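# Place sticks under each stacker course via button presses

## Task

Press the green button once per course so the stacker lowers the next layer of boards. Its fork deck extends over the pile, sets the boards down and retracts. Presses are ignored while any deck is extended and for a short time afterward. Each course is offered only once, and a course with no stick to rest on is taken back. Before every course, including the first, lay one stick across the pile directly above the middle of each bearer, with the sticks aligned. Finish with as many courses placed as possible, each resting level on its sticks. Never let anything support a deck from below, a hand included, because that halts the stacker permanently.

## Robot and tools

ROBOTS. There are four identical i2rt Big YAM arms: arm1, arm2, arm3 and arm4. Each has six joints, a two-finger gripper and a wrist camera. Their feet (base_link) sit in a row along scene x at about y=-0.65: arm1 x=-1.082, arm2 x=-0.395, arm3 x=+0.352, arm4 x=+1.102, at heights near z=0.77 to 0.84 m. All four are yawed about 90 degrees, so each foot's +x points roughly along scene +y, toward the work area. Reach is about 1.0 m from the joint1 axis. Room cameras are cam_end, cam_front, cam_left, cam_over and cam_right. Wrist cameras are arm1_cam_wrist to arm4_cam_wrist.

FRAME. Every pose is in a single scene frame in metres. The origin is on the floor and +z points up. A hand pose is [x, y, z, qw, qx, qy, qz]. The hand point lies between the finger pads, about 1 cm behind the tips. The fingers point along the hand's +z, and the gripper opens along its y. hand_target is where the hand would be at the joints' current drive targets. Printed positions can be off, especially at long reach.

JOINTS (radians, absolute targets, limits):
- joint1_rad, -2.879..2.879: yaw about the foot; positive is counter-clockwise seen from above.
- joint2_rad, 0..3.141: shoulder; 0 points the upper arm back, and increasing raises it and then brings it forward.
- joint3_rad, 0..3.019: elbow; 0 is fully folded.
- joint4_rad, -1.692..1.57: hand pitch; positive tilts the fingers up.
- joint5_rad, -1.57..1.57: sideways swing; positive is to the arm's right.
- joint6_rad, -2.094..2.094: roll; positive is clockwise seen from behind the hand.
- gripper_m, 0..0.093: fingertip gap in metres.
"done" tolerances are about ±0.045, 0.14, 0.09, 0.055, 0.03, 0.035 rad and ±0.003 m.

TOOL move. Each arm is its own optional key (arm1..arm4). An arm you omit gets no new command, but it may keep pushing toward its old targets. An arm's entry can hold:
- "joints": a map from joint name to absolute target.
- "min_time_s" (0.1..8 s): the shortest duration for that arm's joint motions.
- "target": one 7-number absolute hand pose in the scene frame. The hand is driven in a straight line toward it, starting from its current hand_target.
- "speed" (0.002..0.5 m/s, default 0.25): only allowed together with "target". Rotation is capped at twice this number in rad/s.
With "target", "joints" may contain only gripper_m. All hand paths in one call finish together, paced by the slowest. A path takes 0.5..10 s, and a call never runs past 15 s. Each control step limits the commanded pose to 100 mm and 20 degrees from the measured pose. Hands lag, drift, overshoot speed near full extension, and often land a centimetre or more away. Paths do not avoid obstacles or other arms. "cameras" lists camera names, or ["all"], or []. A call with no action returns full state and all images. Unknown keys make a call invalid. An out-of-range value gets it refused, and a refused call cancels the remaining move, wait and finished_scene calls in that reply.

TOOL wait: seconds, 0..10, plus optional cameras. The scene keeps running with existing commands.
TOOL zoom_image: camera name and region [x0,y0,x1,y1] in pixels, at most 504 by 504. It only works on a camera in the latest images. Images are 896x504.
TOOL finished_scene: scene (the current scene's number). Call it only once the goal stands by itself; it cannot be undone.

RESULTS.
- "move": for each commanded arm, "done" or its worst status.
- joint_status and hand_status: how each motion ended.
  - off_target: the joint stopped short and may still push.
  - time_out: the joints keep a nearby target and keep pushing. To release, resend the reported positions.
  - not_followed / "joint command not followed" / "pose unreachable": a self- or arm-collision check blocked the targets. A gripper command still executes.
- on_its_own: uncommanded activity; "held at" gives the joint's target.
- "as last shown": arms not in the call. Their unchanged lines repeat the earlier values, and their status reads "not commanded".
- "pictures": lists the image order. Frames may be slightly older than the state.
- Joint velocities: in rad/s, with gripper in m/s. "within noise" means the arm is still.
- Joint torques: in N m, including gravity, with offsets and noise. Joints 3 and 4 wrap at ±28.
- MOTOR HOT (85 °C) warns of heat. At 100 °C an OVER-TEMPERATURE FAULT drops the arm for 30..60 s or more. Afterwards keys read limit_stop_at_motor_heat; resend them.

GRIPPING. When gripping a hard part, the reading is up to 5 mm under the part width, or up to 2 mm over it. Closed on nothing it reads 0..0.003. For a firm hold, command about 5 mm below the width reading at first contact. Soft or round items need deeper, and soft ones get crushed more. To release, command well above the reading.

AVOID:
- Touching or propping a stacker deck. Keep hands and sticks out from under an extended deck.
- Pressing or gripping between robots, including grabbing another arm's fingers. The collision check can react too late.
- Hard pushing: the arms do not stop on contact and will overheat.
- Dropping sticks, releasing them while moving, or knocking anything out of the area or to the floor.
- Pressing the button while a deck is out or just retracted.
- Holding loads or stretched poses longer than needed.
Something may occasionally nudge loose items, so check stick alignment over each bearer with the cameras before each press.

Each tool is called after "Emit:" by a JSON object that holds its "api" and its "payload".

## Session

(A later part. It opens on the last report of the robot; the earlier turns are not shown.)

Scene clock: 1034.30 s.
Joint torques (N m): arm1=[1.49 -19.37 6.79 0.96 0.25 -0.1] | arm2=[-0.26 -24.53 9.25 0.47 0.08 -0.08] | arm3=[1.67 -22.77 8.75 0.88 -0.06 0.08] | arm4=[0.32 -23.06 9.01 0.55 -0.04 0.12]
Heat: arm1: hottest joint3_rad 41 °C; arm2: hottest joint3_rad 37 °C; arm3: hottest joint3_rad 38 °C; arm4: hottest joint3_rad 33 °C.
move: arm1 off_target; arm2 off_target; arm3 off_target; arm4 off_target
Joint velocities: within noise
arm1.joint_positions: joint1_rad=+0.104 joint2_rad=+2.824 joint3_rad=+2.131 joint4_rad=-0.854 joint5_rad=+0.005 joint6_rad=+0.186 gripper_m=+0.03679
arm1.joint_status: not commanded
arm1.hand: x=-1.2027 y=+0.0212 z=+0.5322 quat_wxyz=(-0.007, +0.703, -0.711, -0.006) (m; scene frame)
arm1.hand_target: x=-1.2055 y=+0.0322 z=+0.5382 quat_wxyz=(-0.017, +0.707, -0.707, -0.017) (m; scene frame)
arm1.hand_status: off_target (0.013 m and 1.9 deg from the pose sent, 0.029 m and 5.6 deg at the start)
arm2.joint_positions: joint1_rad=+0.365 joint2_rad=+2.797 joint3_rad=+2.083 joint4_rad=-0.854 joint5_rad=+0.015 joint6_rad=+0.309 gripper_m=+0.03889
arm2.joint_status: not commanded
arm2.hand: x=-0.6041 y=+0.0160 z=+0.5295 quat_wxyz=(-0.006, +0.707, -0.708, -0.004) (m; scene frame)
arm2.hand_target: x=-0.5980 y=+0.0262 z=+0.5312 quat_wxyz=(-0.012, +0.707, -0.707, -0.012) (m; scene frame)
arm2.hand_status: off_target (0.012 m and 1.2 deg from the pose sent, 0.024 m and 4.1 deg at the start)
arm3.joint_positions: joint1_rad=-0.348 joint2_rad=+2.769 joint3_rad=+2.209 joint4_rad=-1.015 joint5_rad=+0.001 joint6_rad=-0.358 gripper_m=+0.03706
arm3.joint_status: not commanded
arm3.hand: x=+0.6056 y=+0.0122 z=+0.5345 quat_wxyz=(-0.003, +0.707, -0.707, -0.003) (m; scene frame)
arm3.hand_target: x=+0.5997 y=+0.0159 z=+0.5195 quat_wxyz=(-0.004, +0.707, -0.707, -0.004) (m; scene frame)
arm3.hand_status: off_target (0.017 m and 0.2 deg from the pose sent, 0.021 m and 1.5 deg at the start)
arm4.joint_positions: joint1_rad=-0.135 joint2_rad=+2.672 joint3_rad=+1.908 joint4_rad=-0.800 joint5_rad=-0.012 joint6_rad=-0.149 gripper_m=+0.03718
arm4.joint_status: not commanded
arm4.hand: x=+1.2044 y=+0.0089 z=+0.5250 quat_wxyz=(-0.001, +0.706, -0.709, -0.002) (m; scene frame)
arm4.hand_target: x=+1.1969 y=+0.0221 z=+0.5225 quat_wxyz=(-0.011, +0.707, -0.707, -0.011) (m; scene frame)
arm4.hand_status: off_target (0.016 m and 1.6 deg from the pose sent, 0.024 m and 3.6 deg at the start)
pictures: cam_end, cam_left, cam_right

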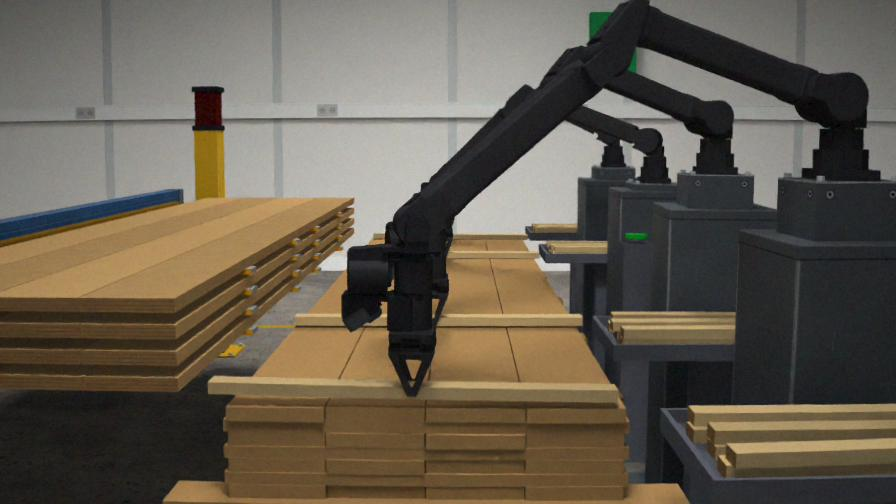

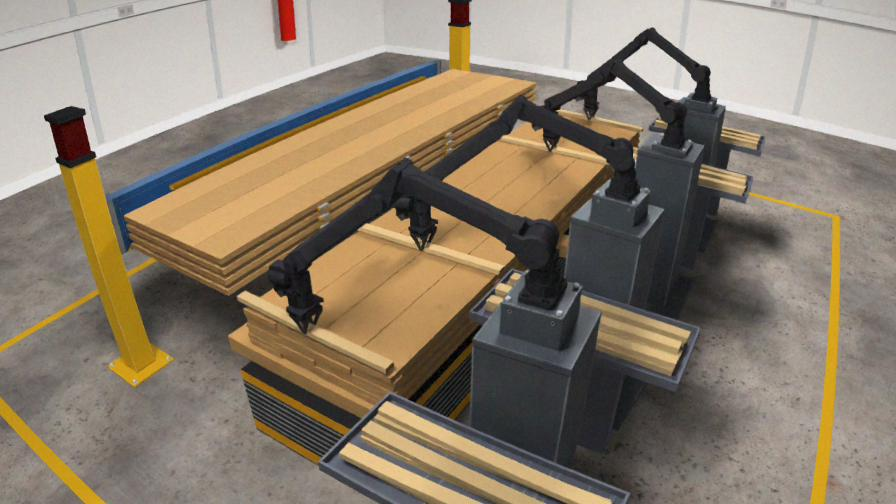

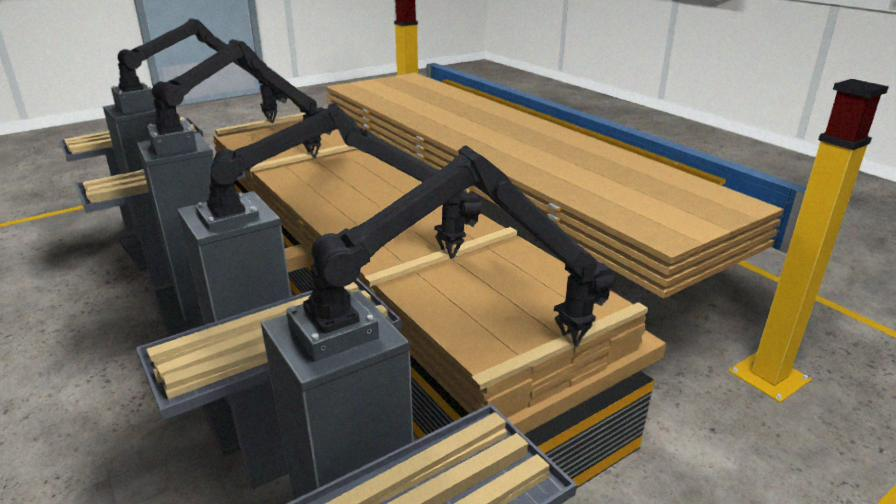

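Emit:
{"api": "move", "payload": {"arm1": {"target": [-1.2047, 0.0165, 0.528, -0.0111, 0.707, -0.707, -0.0111], "speed": 0.05}, "arm2": {"target": [-0.5980, 0.0155, 0.522, -0.0074, 0.707, -0.707, -0.0074], "speed": 0.05}, "arm3": {"target": [0.5960, 0.0095, 0.511, 0, 0.7071, -0.7071, 0], "speed": 0.05}, "arm4": {"target": [1.195, 0.0185, 0.514, -0.0111, 0.707, -0.707, -0.0111], "speed": 0.05}, "cameras": ["cam_end", "cam_left", "cam_right"]}}

Emit:
{"api": "zoom_image", "payload": {"camera": "cam_end", "region": [200, 280, 660, 500]}}

Emit:
{"api": "zoom_image", "payload": {"camera": "cam_right", "region": [400, 180, 700, 440]}}

Emit:
{"api": "zoom_image", "payload": {"camera": "cam_left", "region": [220, 180, 560, 440]}}

Scene clock: 1053.13 s.
Joint torques (N m): arm1=[1.61 -20.13 5.55 0.95 0.14 -0.07] | arm2=[0.03 -24.35 7.83 0.53 -0.08 -0.04] | arm3=[1.96 -22.83 6.95 1.14 0.05 0.08] | arm4=[0.38 -22.53 8.08 1.06 -0.04 0.14]
Heat: arm1: hottest joint3_rad 39 °C; arm2: hottest joint3_rad 35 °C; arm3: hottest joint3_rad 38 °C; arm4: hottest joint2_rad 32 °C.
move: arm1 done; arm2 done; arm3 off_target; arm4 off_target
Joint velocities: within noise
arm1.joint_positions: joint1_rad=+0.104 joint2_rad=+2.824 joint3_rad=+2.096 joint4_rad=-0.828 joint5_rad=+0.005 joint6_rad=+0.186 gripper_m=+0.03679
arm1.joint_status: not commanded
arm1.hand: x=-1.2009 y=+0.0105 z=+0.5221 quat_wxyz=(-0.005, +0.703, -0.711, -0.002) (m; scene frame)
arm1.hand_target: x=-1.2048 y=+0.0165 z=+0.5281 quat_wxyz=(-0.011, +0.707, -0.707, -0.011) (m; scene frame)
arm1.hand_status: done (0.009 m and 1.4 deg from the pose sent, 0.007 m and 1.0 deg at the start)
arm2.joint_positions: joint1_rad=+0.365 joint2_rad=+2.798 joint3_rad=+2.071 joint4_rad=-0.841 joint5_rad=+0.015 joint6_rad=+0.309 gripper_m=+0.03889
arm2.joint_status: not commanded
arm2.hand: x=-0.6031 y=+0.0129 z=+0.5250 quat_wxyz=(-0.006, +0.707, -0.708, -0.004) (m; scene frame)
arm2.hand_target: x=-0.5981 y=+0.0154 z=+0.5220 quat_wxyz=(-0.007, +0.707, -0.707, -0.007) (m; scene frame)
arm2.hand_status: done (0.006 m and 0.4 deg from the pose sent, 0.010 m and 0.5 deg at the start)
arm3.joint_positions: joint1_rad=-0.348 joint2_rad=+2.769 joint3_rad=+2.209 joint4_rad=-1.009 joint5_rad=+0.003 joint6_rad=-0.356 gripper_m=+0.03706
arm3.joint_status: not commanded
arm3.hand: x=+0.6064 y=+0.0135 z=+0.5345 quat_wxyz=(-0.006, +0.706, -0.708, -0.003) (m; scene frame)
arm3.hand_target: x=+0.5958 y=+0.0087 z=+0.5117 quat_wxyz=(+0.000, +0.707, -0.707, +0.000) (m; scene frame)
arm3.hand_status: off_target (0.026 m and 0.8 deg from the pose sent, 0.026 m and 0.5 deg at the start)
arm4.joint_positions: joint1_rad=-0.134 joint2_rad=+2.673 joint3_rad=+1.908 joint4_rad=-0.796 joint5_rad=-0.012 joint6_rad=-0.149 gripper_m=+0.03718
arm4.joint_status: not commanded
arm4.hand: x=+1.2037 y=+0.0095 z=+0.5240 quat_wxyz=(-0.002, +0.706, -0.708, -0.003) (m; scene frame)
arm4.hand_target: x=+1.1948 y=+0.0179 z=+0.5144 quat_wxyz=(-0.011, +0.707, -0.707, -0.011) (m; scene frame)
arm4.hand_status: off_target (0.016 m and 1.4 deg from the pose sent, 0.017 m and 1.6 deg at the start)
pictures: cam_end, cam_left, cam_right

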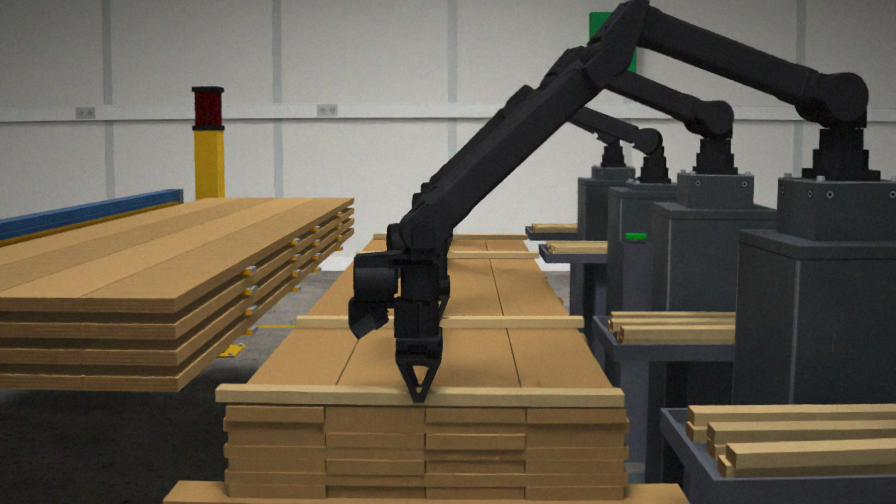

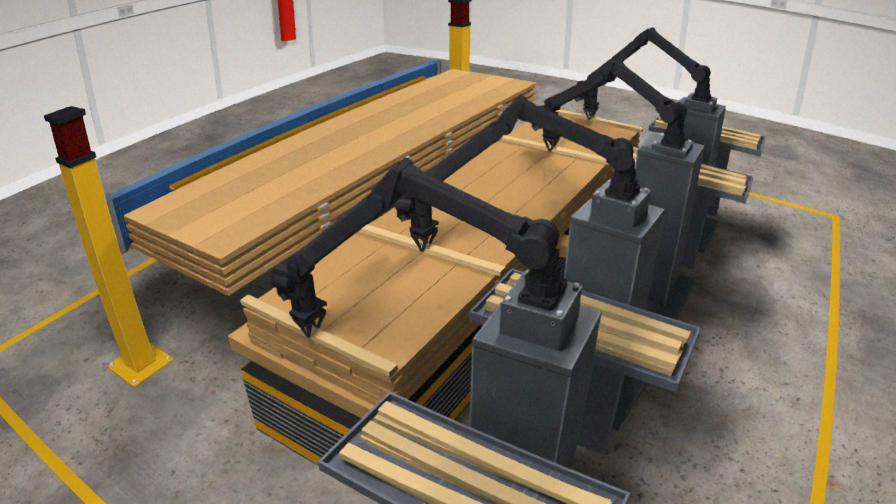

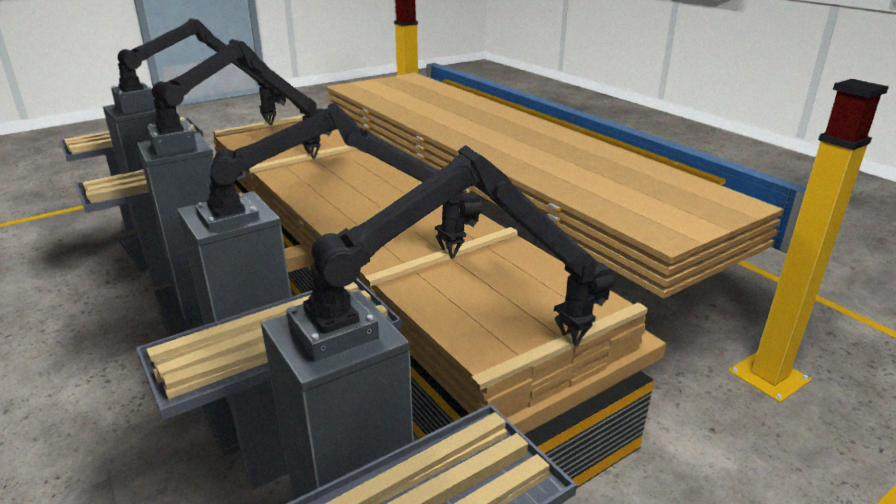

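Scaled by 1.096.

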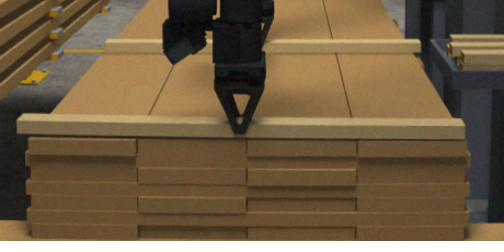

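Scaled by 1.680.

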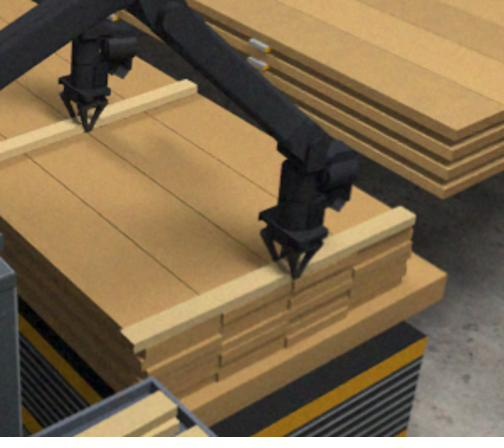

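Scaled by 1.482.

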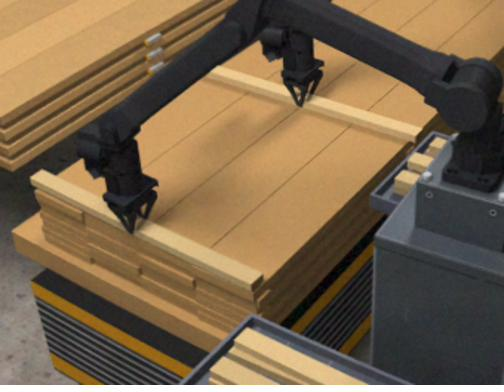

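Emit:
{"api": "move", "payload": {"arm3": {"target": [0.5960, 0.0095, 0.530, 0, 0.7071, -0.7071, 0], "speed": 0.05}, "arm4": {"target": [1.196, 0.0185, 0.521, -0.0111, 0.707, -0.707, -0.0111], "speed": 0.05}, "cameras": []}}

Emit:
{"api": "move", "payload": {"arm1": {"joints": {"gripper_m": 0.06}}, "arm2": {"joints": {"gripper_m": 0.06}}, "arm3": {"joints": {"gripper_m": 0.06}}, "arm4": {"joints": {"gripper_m": 0.06}}, "cameras": ["all"]}}

Scene clock: 1076.87 s.
Joint torques (N m): arm1=[1.67 -19.84 5.55 0.99 0.14 -0.06] | arm2=[-0.03 -24.35 7.83 0.53 -0.08 -0.05] | arm3=[1.9 -25.7 5.98 0.5 0.03 0.08] | arm4=[0.26 -23.65 7.58 0.8 -0.04 0.12]
Heat: arm1: hottest joint3_rad 37 °C; arm2: hottest joint2_rad 36 °C; arm3: hottest joint3_rad 36 °C; arm4: hottest joint2_rad 32 °C.
move: arm3 off_target; arm4 off_target
Joint velocities: within noise
arm1, arm2: as last shown
arm3.joint_positions: joint1_rad=-0.348 joint2_rad=+2.768 joint3_rad=+2.205 joint4_rad=-1.008 joint5_rad=+0.003 joint6_rad=-0.355 gripper_m=+0.03706
arm3.joint_status: not commanded
arm3.hand: x=+0.6059 y=+0.0121 z=+0.5334 quat_wxyz=(-0.005, +0.706, -0.708, -0.003) (m; scene frame)
arm3.hand_target: x=+0.5960 y=+0.0093 z=+0.5298 quat_wxyz=(+0.000, +0.707, -0.707, +0.000) (m; scene frame)
arm3.hand_status: off_target (0.011 m and 0.7 deg from the pose sent, 0.012 m and 0.8 deg at the start)
arm4.joint_positions: joint1_rad=-0.134 joint2_rad=+2.673 joint3_rad=+1.908 joint4_rad=-0.796 joint5_rad=-0.012 joint6_rad=-0.149 gripper_m=+0.03718
arm4.joint_status: not commanded
arm4.hand: x=+1.2037 y=+0.0095 z=+0.5240 quat_wxyz=(-0.002, +0.706, -0.708, -0.003) (m; scene frame)
arm4.hand_target: x=+1.1959 y=+0.0182 z=+0.5212 quat_wxyz=(-0.011, +0.707, -0.707, -0.011) (m; scene frame)
arm4.hand_status: off_target (0.012 m and 1.4 deg from the pose sent, 0.012 m and 1.4 deg at the start)
pictures: none
No camera images: "cameras" was empty.

Scene clock: 1077.47 s.
Joint torques (N m): arm1=[1.61 -19.78 5.61 0.92 0.13 -0.05] | arm2=[0.03 -24.35 7.77 0.46 -0.08 -0.04] | arm3=[1.85 -25.52 6.17 0.49 0.03 0.07] | arm4=[0.26 -23.94 7.6 0.5 -0.04 0.12]
Heat: arm1: hottest joint3_rad 37 °C; arm2: hottest joint2_rad 36 °C; arm3: hottest joint3_rad 36 °C; arm4: hottest joint2_rad 32 °C.
move: arm1 done; arm2 done; arm3 done; arm4 done
Joint velocities: within noise
arm1.joint_positions: joint1_rad=+0.104 joint2_rad=+2.824 joint3_rad=+2.096 joint4_rad=-0.827 joint5_rad=+0.005 joint6_rad=+0.186 gripper_m=+0.05987
arm1.joint_status: all done
arm1.hand: x=-1.2009 y=+0.0107 z=+0.5221 quat_wxyz=(-0.005, +0.703, -0.711, -0.003) (m; scene frame)
arm1.hand_target: x=-1.2048 y=+0.0165 z=+0.5281 quat_wxyz=(-0.011, +0.707, -0.707, -0.011) (m; scene frame)
arm1.hand_status: not commanded
arm2.joint_positions: joint1_rad=+0.365 joint2_rad=+2.798 joint3_rad=+2.071 joint4_rad=-0.839 joint5_rad=+0.015 joint6_rad=+0.309 gripper_m=+0.05987
arm2.joint_status: all done
arm2.hand: x=-0.6032 y=+0.0133 z=+0.5250 quat_wxyz=(-0.007, +0.707, -0.708, -0.005) (m; scene frame)
arm2.hand_target: x=-0.5981 y=+0.0154 z=+0.5220 quat_wxyz=(-0.007, +0.707, -0.707, -0.007) (m; scene frame)
arm2.hand_status: not commanded
arm3.joint_positions: joint1_rad=-0.348 joint2_rad=+2.767 joint3_rad=+2.202 joint4_rad=-1.008 joint5_rad=+0.003 joint6_rad=-0.355 gripper_m=+0.05982
arm3.joint_status: all done
arm3.hand: x=+0.6057 y=+0.0115 z=+0.5336 quat_wxyz=(-0.005, +0.706, -0.708, -0.002) (m; scene frame)
arm3.hand_target: x=+0.5961 y=+0.0095 z=+0.5300 quat_wxyz=(+0.000, +0.707, -0.707, +0.000) (m; scene frame)
arm3.hand_status: not commanded
arm4.joint_positions: joint1_rad=-0.134 joint2_rad=+2.673 joint3_rad=+1.908 joint4_rad=-0.787 joint5_rad=-0.012 joint6_rad=-0.149 gripper_m=+0.05984
arm4.joint_status: all done
arm4.hand: x=+1.2041 y=+0.0117 z=+0.5240 quat_wxyz=(-0.006, +0.706, -0.708, -0.006) (m; scene frame)
arm4.hand_target: x=+1.1959 y=+0.0182 z=+0.5212 quat_wxyz=(-0.011, +0.707, -0.707, -0.011) (m; scene frame)
arm4.hand_status: not commanded
pictures: arm1_cam_wrist, arm2_cam_wrist, arm3_cam_wrist, arm4_cam_wrist, cam_end, cam_front, cam_left, cam_over, cam_right

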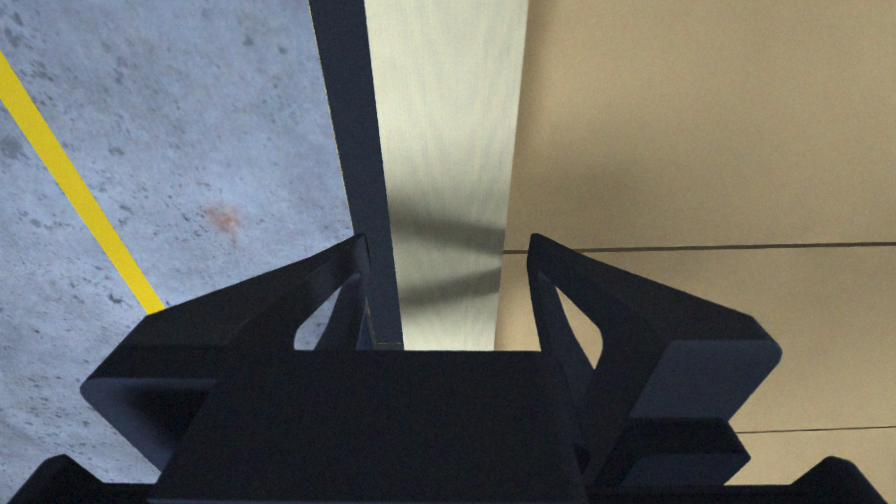

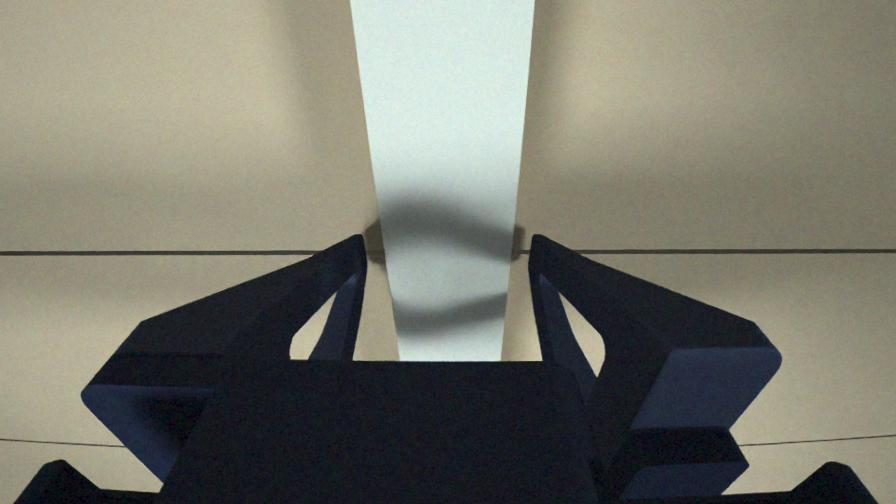

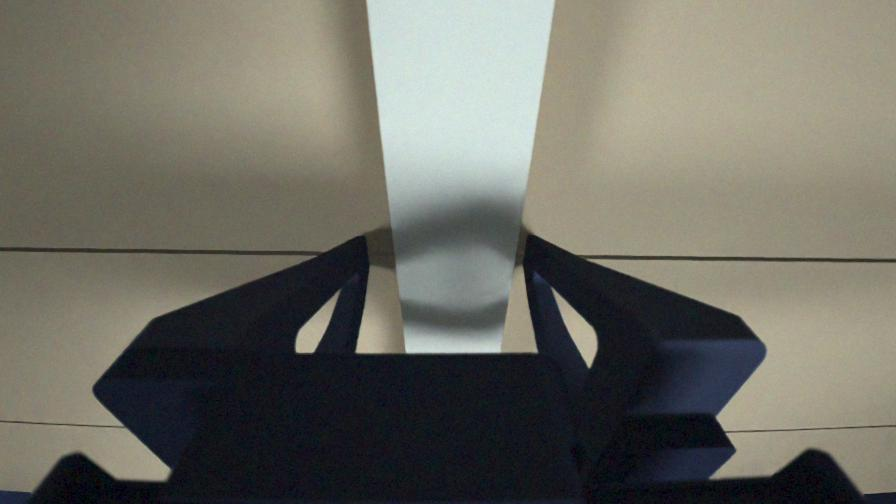

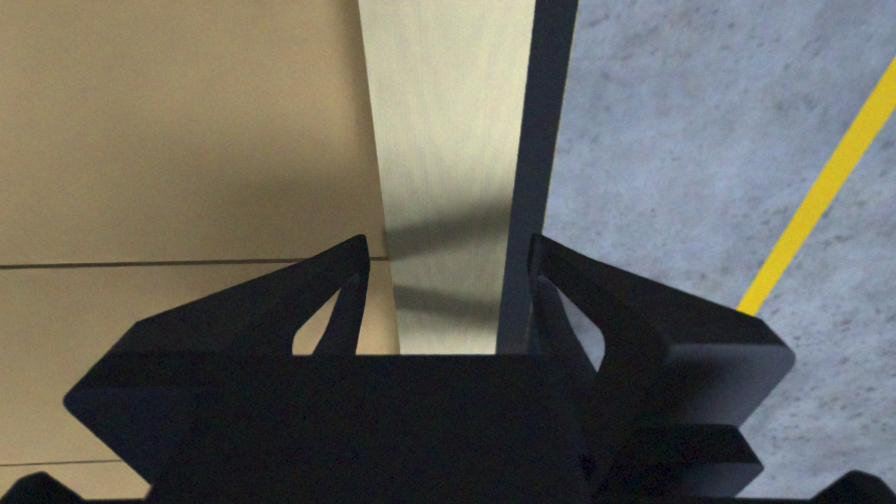

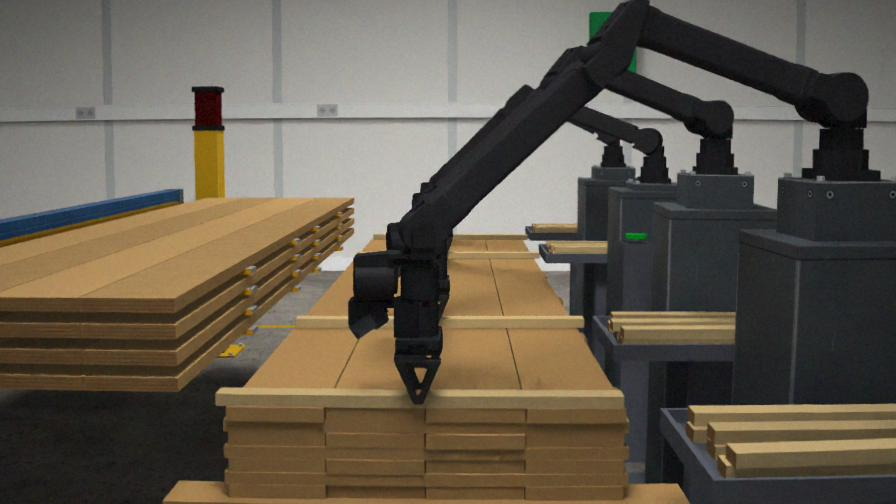

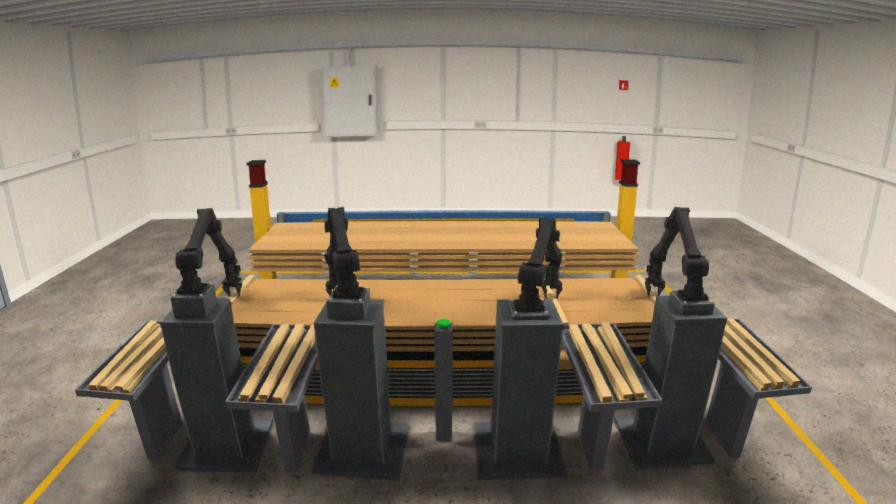

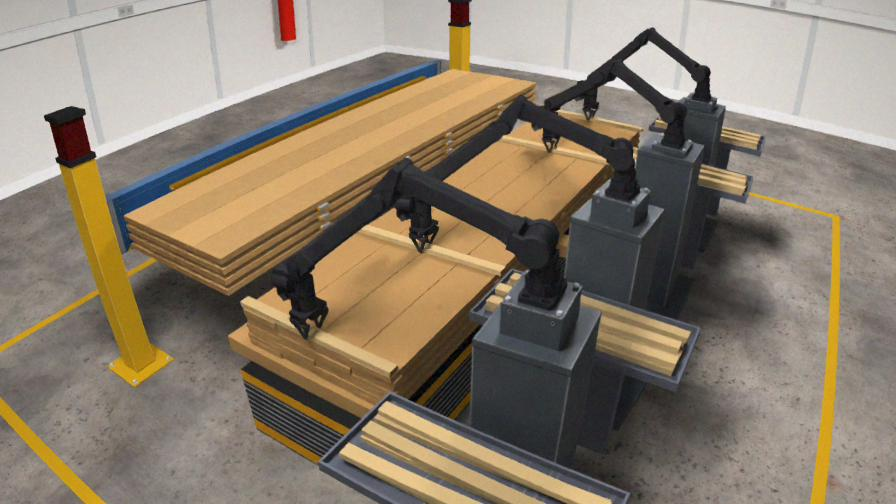

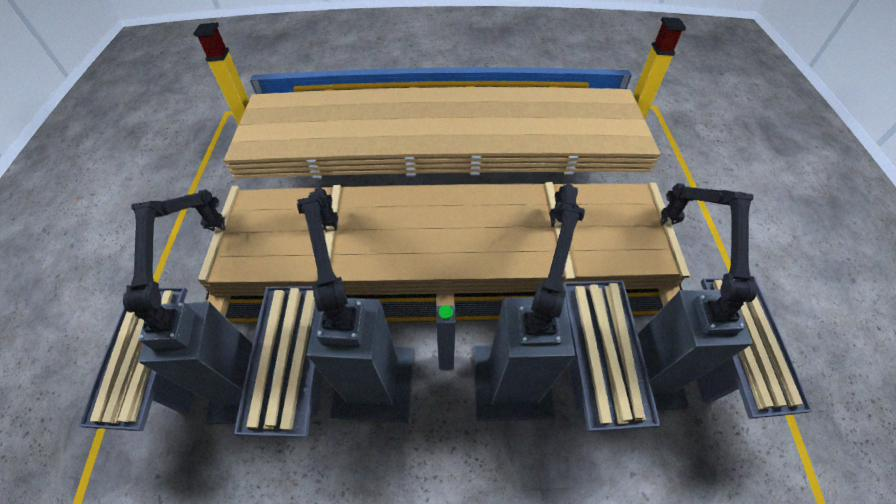

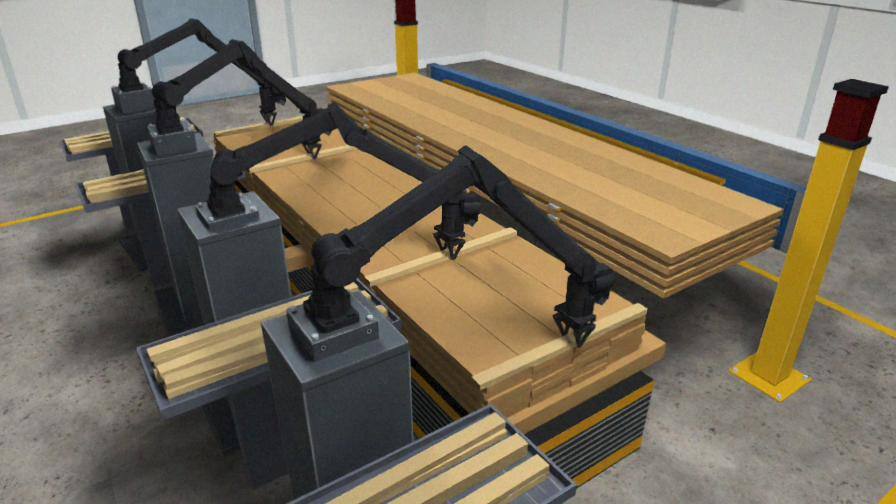

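Emit:
{"api": "move", "payload": {"arm1": {"target": [-1.2048, 0.0165, 0.64, -0.0111, 0.707, -0.707, -0.0111], "speed": 0.1}, "arm2": {"target": [-0.5981, 0.0155, 0.64, -0.0074, 0.707, -0.707, -0.0074], "speed": 0.1}, "arm3": {"target": [0.5965, 0.0095, 0.64, 0, 0.7071, -0.7071, 0], "speed": 0.1}, "arm4": {"target": [1.196, 0.0185, 0.64, -0.0111, 0.707, -0.707, -0.0111], "speed": 0.1}, "cameras": []}}

Emit:
{"api": "move", "payload": {"arm1": {"target": [-1.17, -0.18, 0.91, 0, 0.7071, -0.7071, 0], "speed": 0.25}, "arm2": {"target": [-0.585, -0.18, 0.91, 0, 0.7071, -0.7071, 0], "speed": 0.25}, "arm3": {"target": [0.585, -0.18, 0.91, 0, 0.7071, -0.7071, 0], "speed": 0.25}, "arm4": {"target": [1.17, -0.18, 0.91, 0, 0.7071, -0.7071, 0], "speed": 0.25}, "cameras": ["all"]}}

Emit:
{"api": "zoom_image", "payload": {"camera": "arm1_cam_wrist", "region": [300, 0, 600, 260]}}

Emit:
{"api": "zoom_image", "payload": {"camera": "arm2_cam_wrist", "region": [300, 0, 600, 260]}}

Emit:
{"api": "zoom_image", "payload": {"camera": "arm3_cam_wrist", "region": [300, 0, 600, 260]}}

Emit:
{"api": "zoom_image", "payload": {"camera": "arm4_cam_wrist", "region": [300, 0, 600, 260]}}

Scene clock: 1106.53 s.
Joint torques (N m): arm1=[1.44 -20.78 5.56 -0.16 0.13 -0.06] | arm2=[0.15 -25 8.08 -0.31 -0.09 -0.03] | arm3=[1.79 -25.99 6.94 0.08 0.03 0.07] | arm4=[0.15 -24.7 7.17 -0.34 -0.03 0.1]
Heat: arm1: hottest joint3_rad 35 °C; arm2: hottest joint2_rad 37 °C; arm3: hottest joint3_rad 35 °C; arm4: hottest joint2_rad 33 °C.
move: arm1 off_target; arm2 done; arm3 done; arm4 done
Joint velocities: within noise
arm1.joint_positions: joint1_rad=+0.104 joint2_rad=+2.608 joint3_rad=+1.969 joint4_rad=-0.894 joint5_rad=+0.005 joint6_rad=+0.186 gripper_m=+0.05995
arm1.joint_status: not commanded
arm1.hand: x=-1.2020 y=+0.0171 z=+0.6284 quat_wxyz=(-0.011, +0.703, -0.711, -0.011) (m; scene frame)
arm1.hand_target: x=-1.2049 y=+0.0166 z=+0.6398 quat_wxyz=(-0.011, +0.707, -0.707, -0.011) (m; scene frame)
arm1.hand_status: off_target (0.012 m and 0.7 deg from the pose sent, 0.118 m and 1.4 deg at the start)
arm2.joint_positions: joint1_rad=+0.365 joint2_rad=+2.577 joint3_rad=+1.950 joint4_rad=-0.926 joint5_rad=+0.015 joint6_rad=+0.309 gripper_m=+0.05993
arm2.joint_status: not commanded
arm2.hand: x=-0.6034 y=+0.0167 z=+0.6370 quat_wxyz=(-0.010, +0.706, -0.708, -0.011) (m; scene frame)
arm2.hand_target: x=-0.5983 y=+0.0154 z=+0.6399 quat_wxyz=(-0.007, +0.707, -0.707, -0.007) (m; scene frame)
arm2.hand_status: done (0.006 m and 0.5 deg from the pose sent, 0.115 m and 0.3 deg at the start)
arm3.joint_positions: joint1_rad=-0.348 joint2_rad=+2.584 joint3_rad=+2.127 joint4_rad=-1.117 joint5_rad=+0.003 joint6_rad=-0.355 gripper_m=+0.05990
arm3.joint_status: not commanded
arm3.hand: x=+0.6056 y=+0.0101 z=+0.6367 quat_wxyz=(-0.004, +0.706, -0.708, -0.002) (m; scene frame)
arm3.hand_target: x=+0.5966 y=+0.0095 z=+0.6399 quat_wxyz=(+0.000, +0.707, -0.707, +0.000) (m; scene frame)
arm3.hand_status: done (0.010 m and 0.6 deg from the pose sent, 0.107 m and 0.6 deg at the start)
arm4.joint_positions: joint1_rad=-0.134 joint2_rad=+2.468 joint3_rad=+1.833 joint4_rad=-0.897 joint5_rad=-0.012 joint6_rad=-0.149 gripper_m=+0.05991
arm4.joint_status: not commanded
arm4.hand: x=+1.2042 y=+0.0189 z=+0.6351 quat_wxyz=(-0.014, +0.706, -0.708, -0.012) (m; scene frame)
arm4.hand_target: x=+1.1960 y=+0.0184 z=+0.6398 quat_wxyz=(-0.011, +0.707, -0.707, -0.011) (m; scene frame)
arm4.hand_status: done (0.010 m and 0.4 deg from the pose sent, 0.116 m and 0.9 deg at the start)
pictures: none
No camera images: "cameras" was empty.

Scene clock: 1108.80 s.
Joint torques (N m): arm1=[1.67 -11.52 6.28 -0.25 0.02 -0.07] | arm2=[1.44 -15.44 9.2 -0.31 -0.15 0.16] | arm3=[0.03 -16.15 7.64 0.12 0.05 -0.11] | arm4=[-0.56 -14.74 8.38 -0.35 0.08 0.03]
Heat: arm1: hottest joint3_rad 35 °C; arm2: hottest joint2_rad 37 °C; arm3: hottest joint3_rad 35 °C; arm4: hottest joint2_rad 33 °C.
move: arm1 done; arm2 done; arm3 off_target; arm4 done
Joint velocities: within noise
arm1.joint_positions: joint1_rad=+0.104 joint2_rad=+1.753 joint3_rad=+1.282 joint4_rad=-1.079 joint5_rad=+0.003 joint6_rad=+0.186 gripper_m=+0.05995
arm1.joint_status: not commanded
arm1.hand: x=-1.1689 y=-0.1733 z=+0.9103 quat_wxyz=(-0.005, +0.703, -0.711, -0.005) (m; scene frame)
arm1.hand_target: x=-1.1701 y=-0.1800 z=+0.9099 quat_wxyz=(+0.000, +0.707, -0.707, +0.000) (m; scene frame)
arm1.hand_status: done (0.007 m and 1.1 deg from the pose sent, 0.345 m and 1.9 deg at the start)
arm2.joint_positions: joint1_rad=+0.439 joint2_rad=+1.756 joint3_rad=+1.326 joint4_rad=-1.131 joint5_rad=+0.010 joint6_rad=+0.378 gripper_m=+0.05993
arm2.joint_status: not commanded
arm2.hand: x=-0.5809 y=-0.1736 z=+0.9143 quat_wxyz=(-0.005, +0.708, -0.706, -0.008) (m; scene frame)
arm2.hand_target: x=-0.5849 y=-0.1800 z=+0.9100 quat_wxyz=(+0.000, +0.707, -0.707, +0.000) (m; scene frame)
arm2.hand_status: done (0.009 m and 1.1 deg from the pose sent, 0.337 m and 1.7 deg at the start)
arm3.joint_positions: joint1_rad=-0.421 joint2_rad=+1.801 joint3_rad=+1.543 joint4_rad=-1.302 joint5_rad=+0.003 joint6_rad=-0.433 gripper_m=+0.05990
arm3.joint_status: not commanded
arm3.hand: x=+0.5807 y=-0.1725 z=+0.9163 quat_wxyz=(-0.011, +0.708, -0.706, -0.005) (m; scene frame)
arm3.hand_target: x=+0.5849 y=-0.1800 z=+0.9101 quat_wxyz=(+0.000, +0.707, -0.707, +0.000) (m; scene frame)
arm3.hand_status: off_target (0.011 m and 1.4 deg from the pose sent, 0.333 m and 0.6 deg at the start)
arm4.joint_positions: joint1_rad=-0.134 joint2_rad=+1.645 joint3_rad=+1.273 joint4_rad=-1.179 joint5_rad=-0.011 joint6_rad=-0.149 gripper_m=+0.05991
arm4.joint_status: not commanded
arm4.hand: x=+1.1719 y=-0.1766 z=+0.9127 quat_wxyz=(-0.006, +0.706, -0.708, -0.006) (m; scene frame)
arm4.hand_target: x=+1.1700 y=-0.1801 z=+0.9099 quat_wxyz=(+0.000, +0.707, -0.707, +0.000) (m; scene frame)
arm4.hand_status: done (0.005 m and 1.0 deg from the pose sent, 0.341 m and 2.1 deg at the start)
pictures: arm1_cam_wrist, arm2_cam_wrist, arm3_cam_wrist, arm4_cam_wrist, cam_end, cam_front, cam_left, cam_over, cam_right

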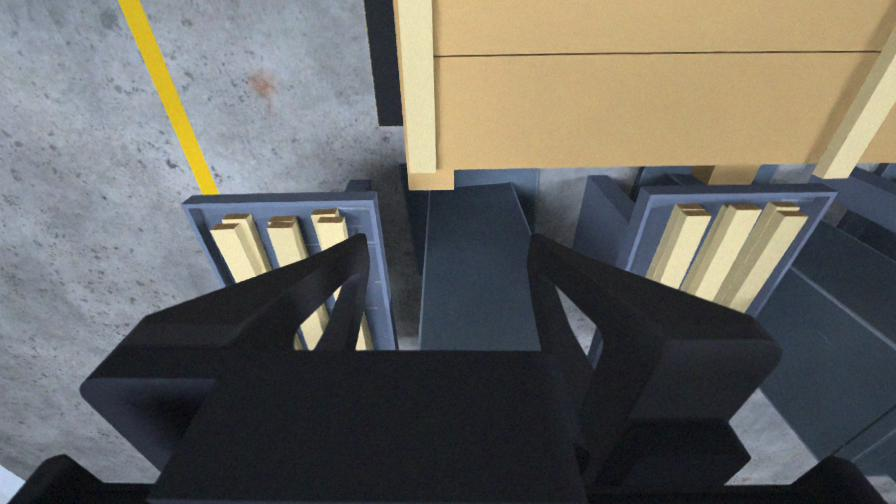

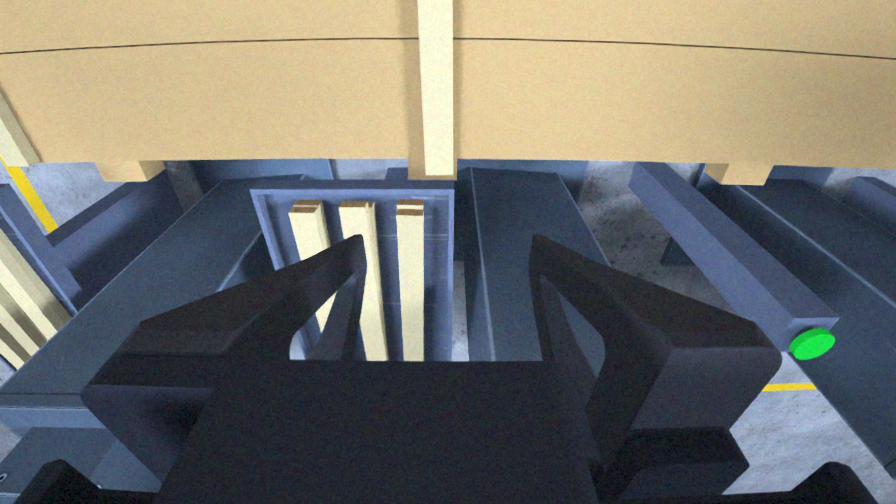

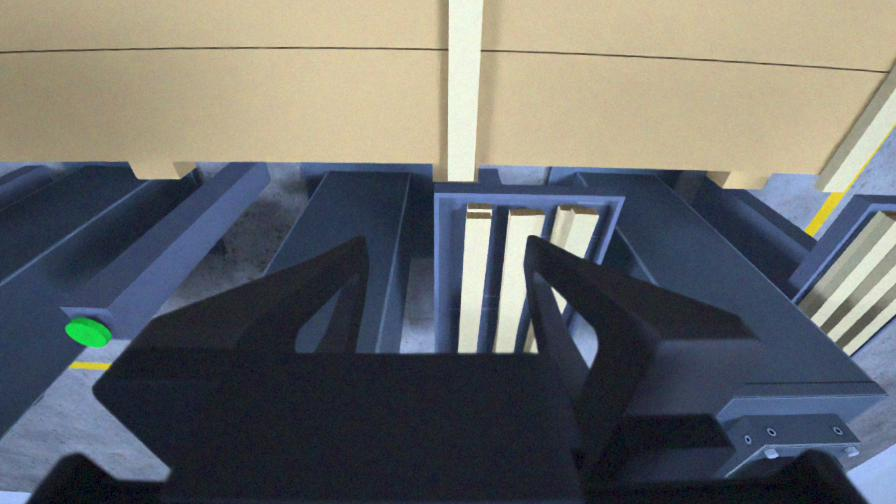

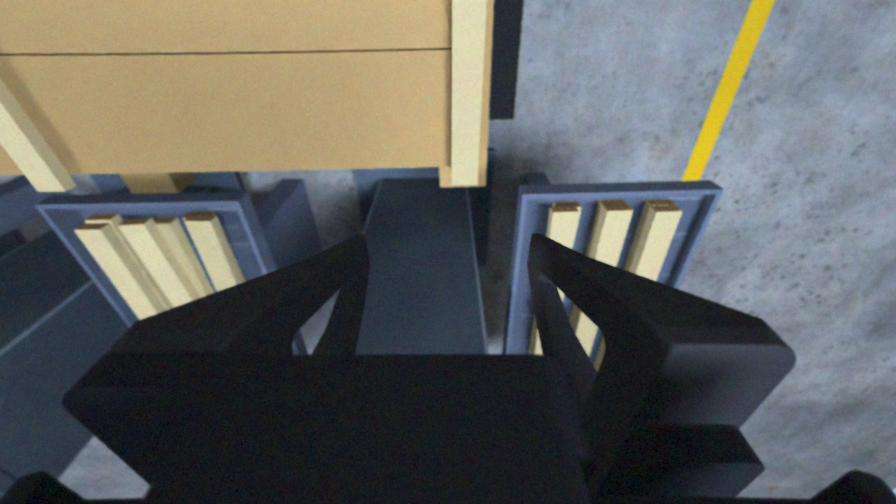

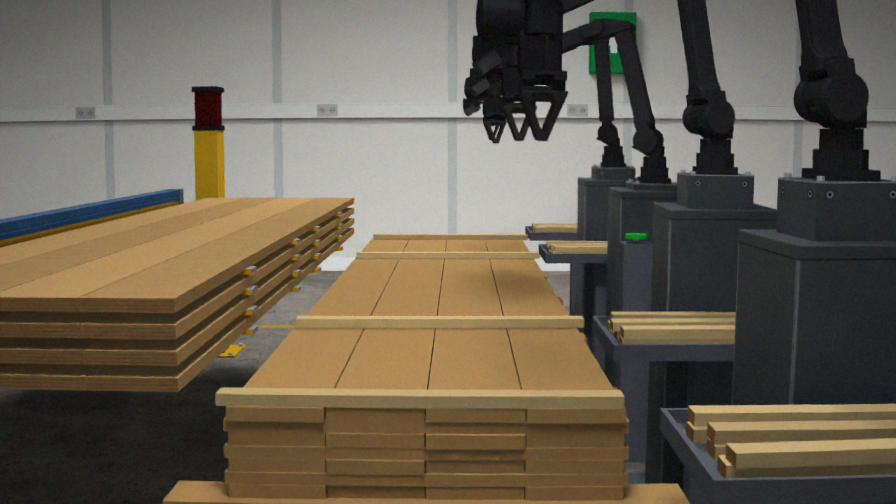

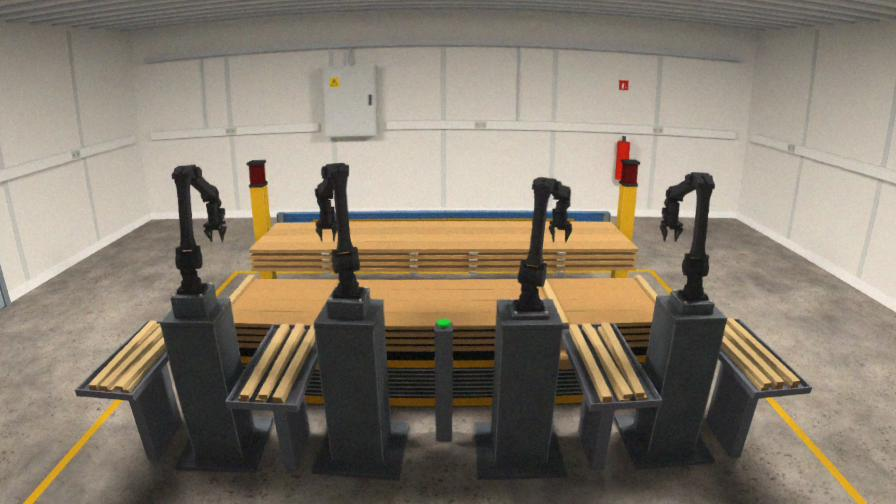

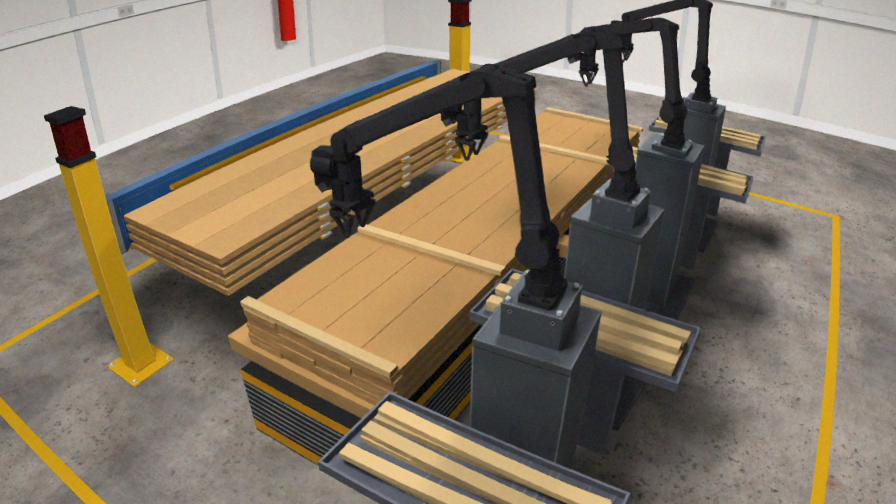

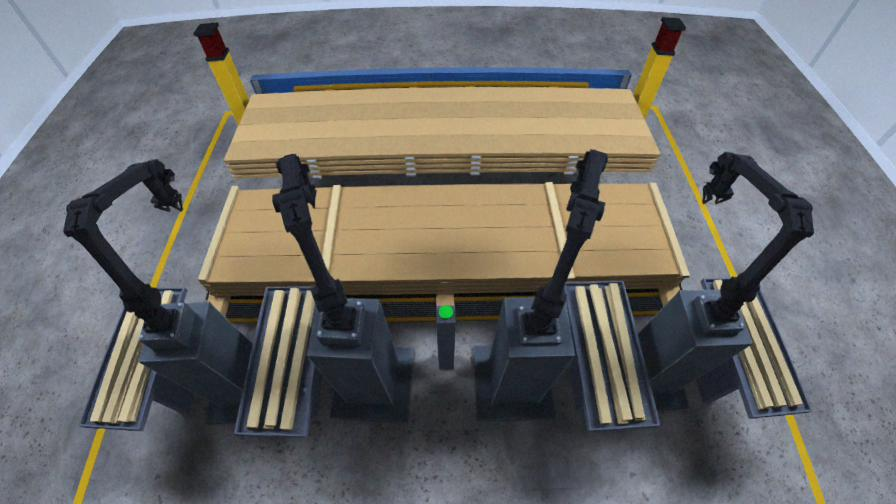

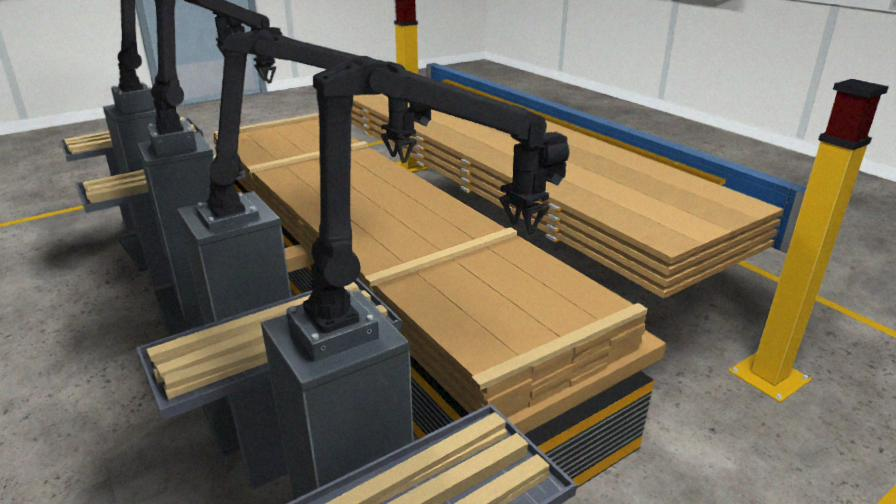

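Scaled by 1.680.

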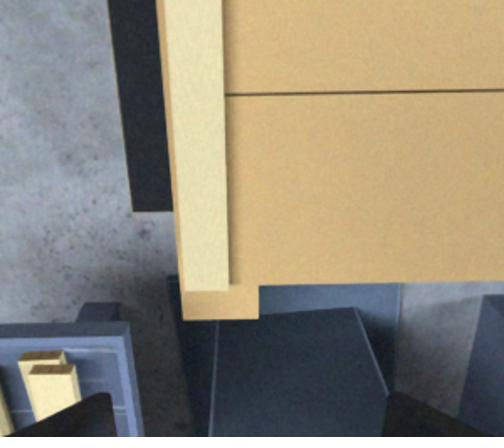

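Scaled by 1.680.

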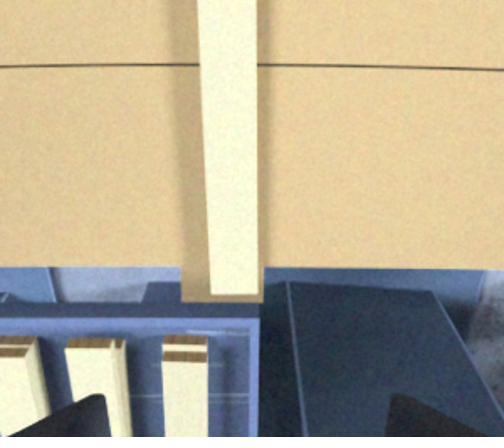

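Scaled by 1.680.

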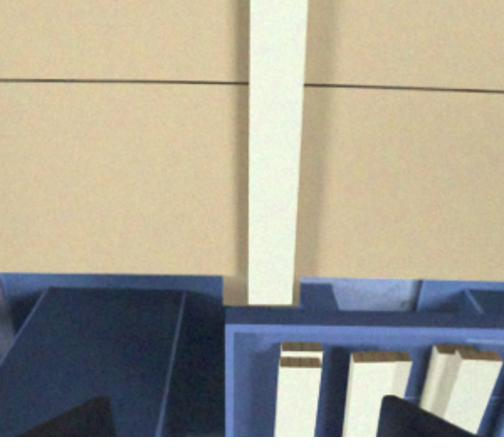

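Scaled by 1.680.

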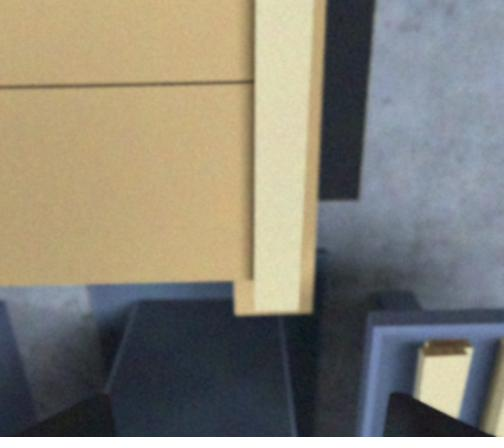

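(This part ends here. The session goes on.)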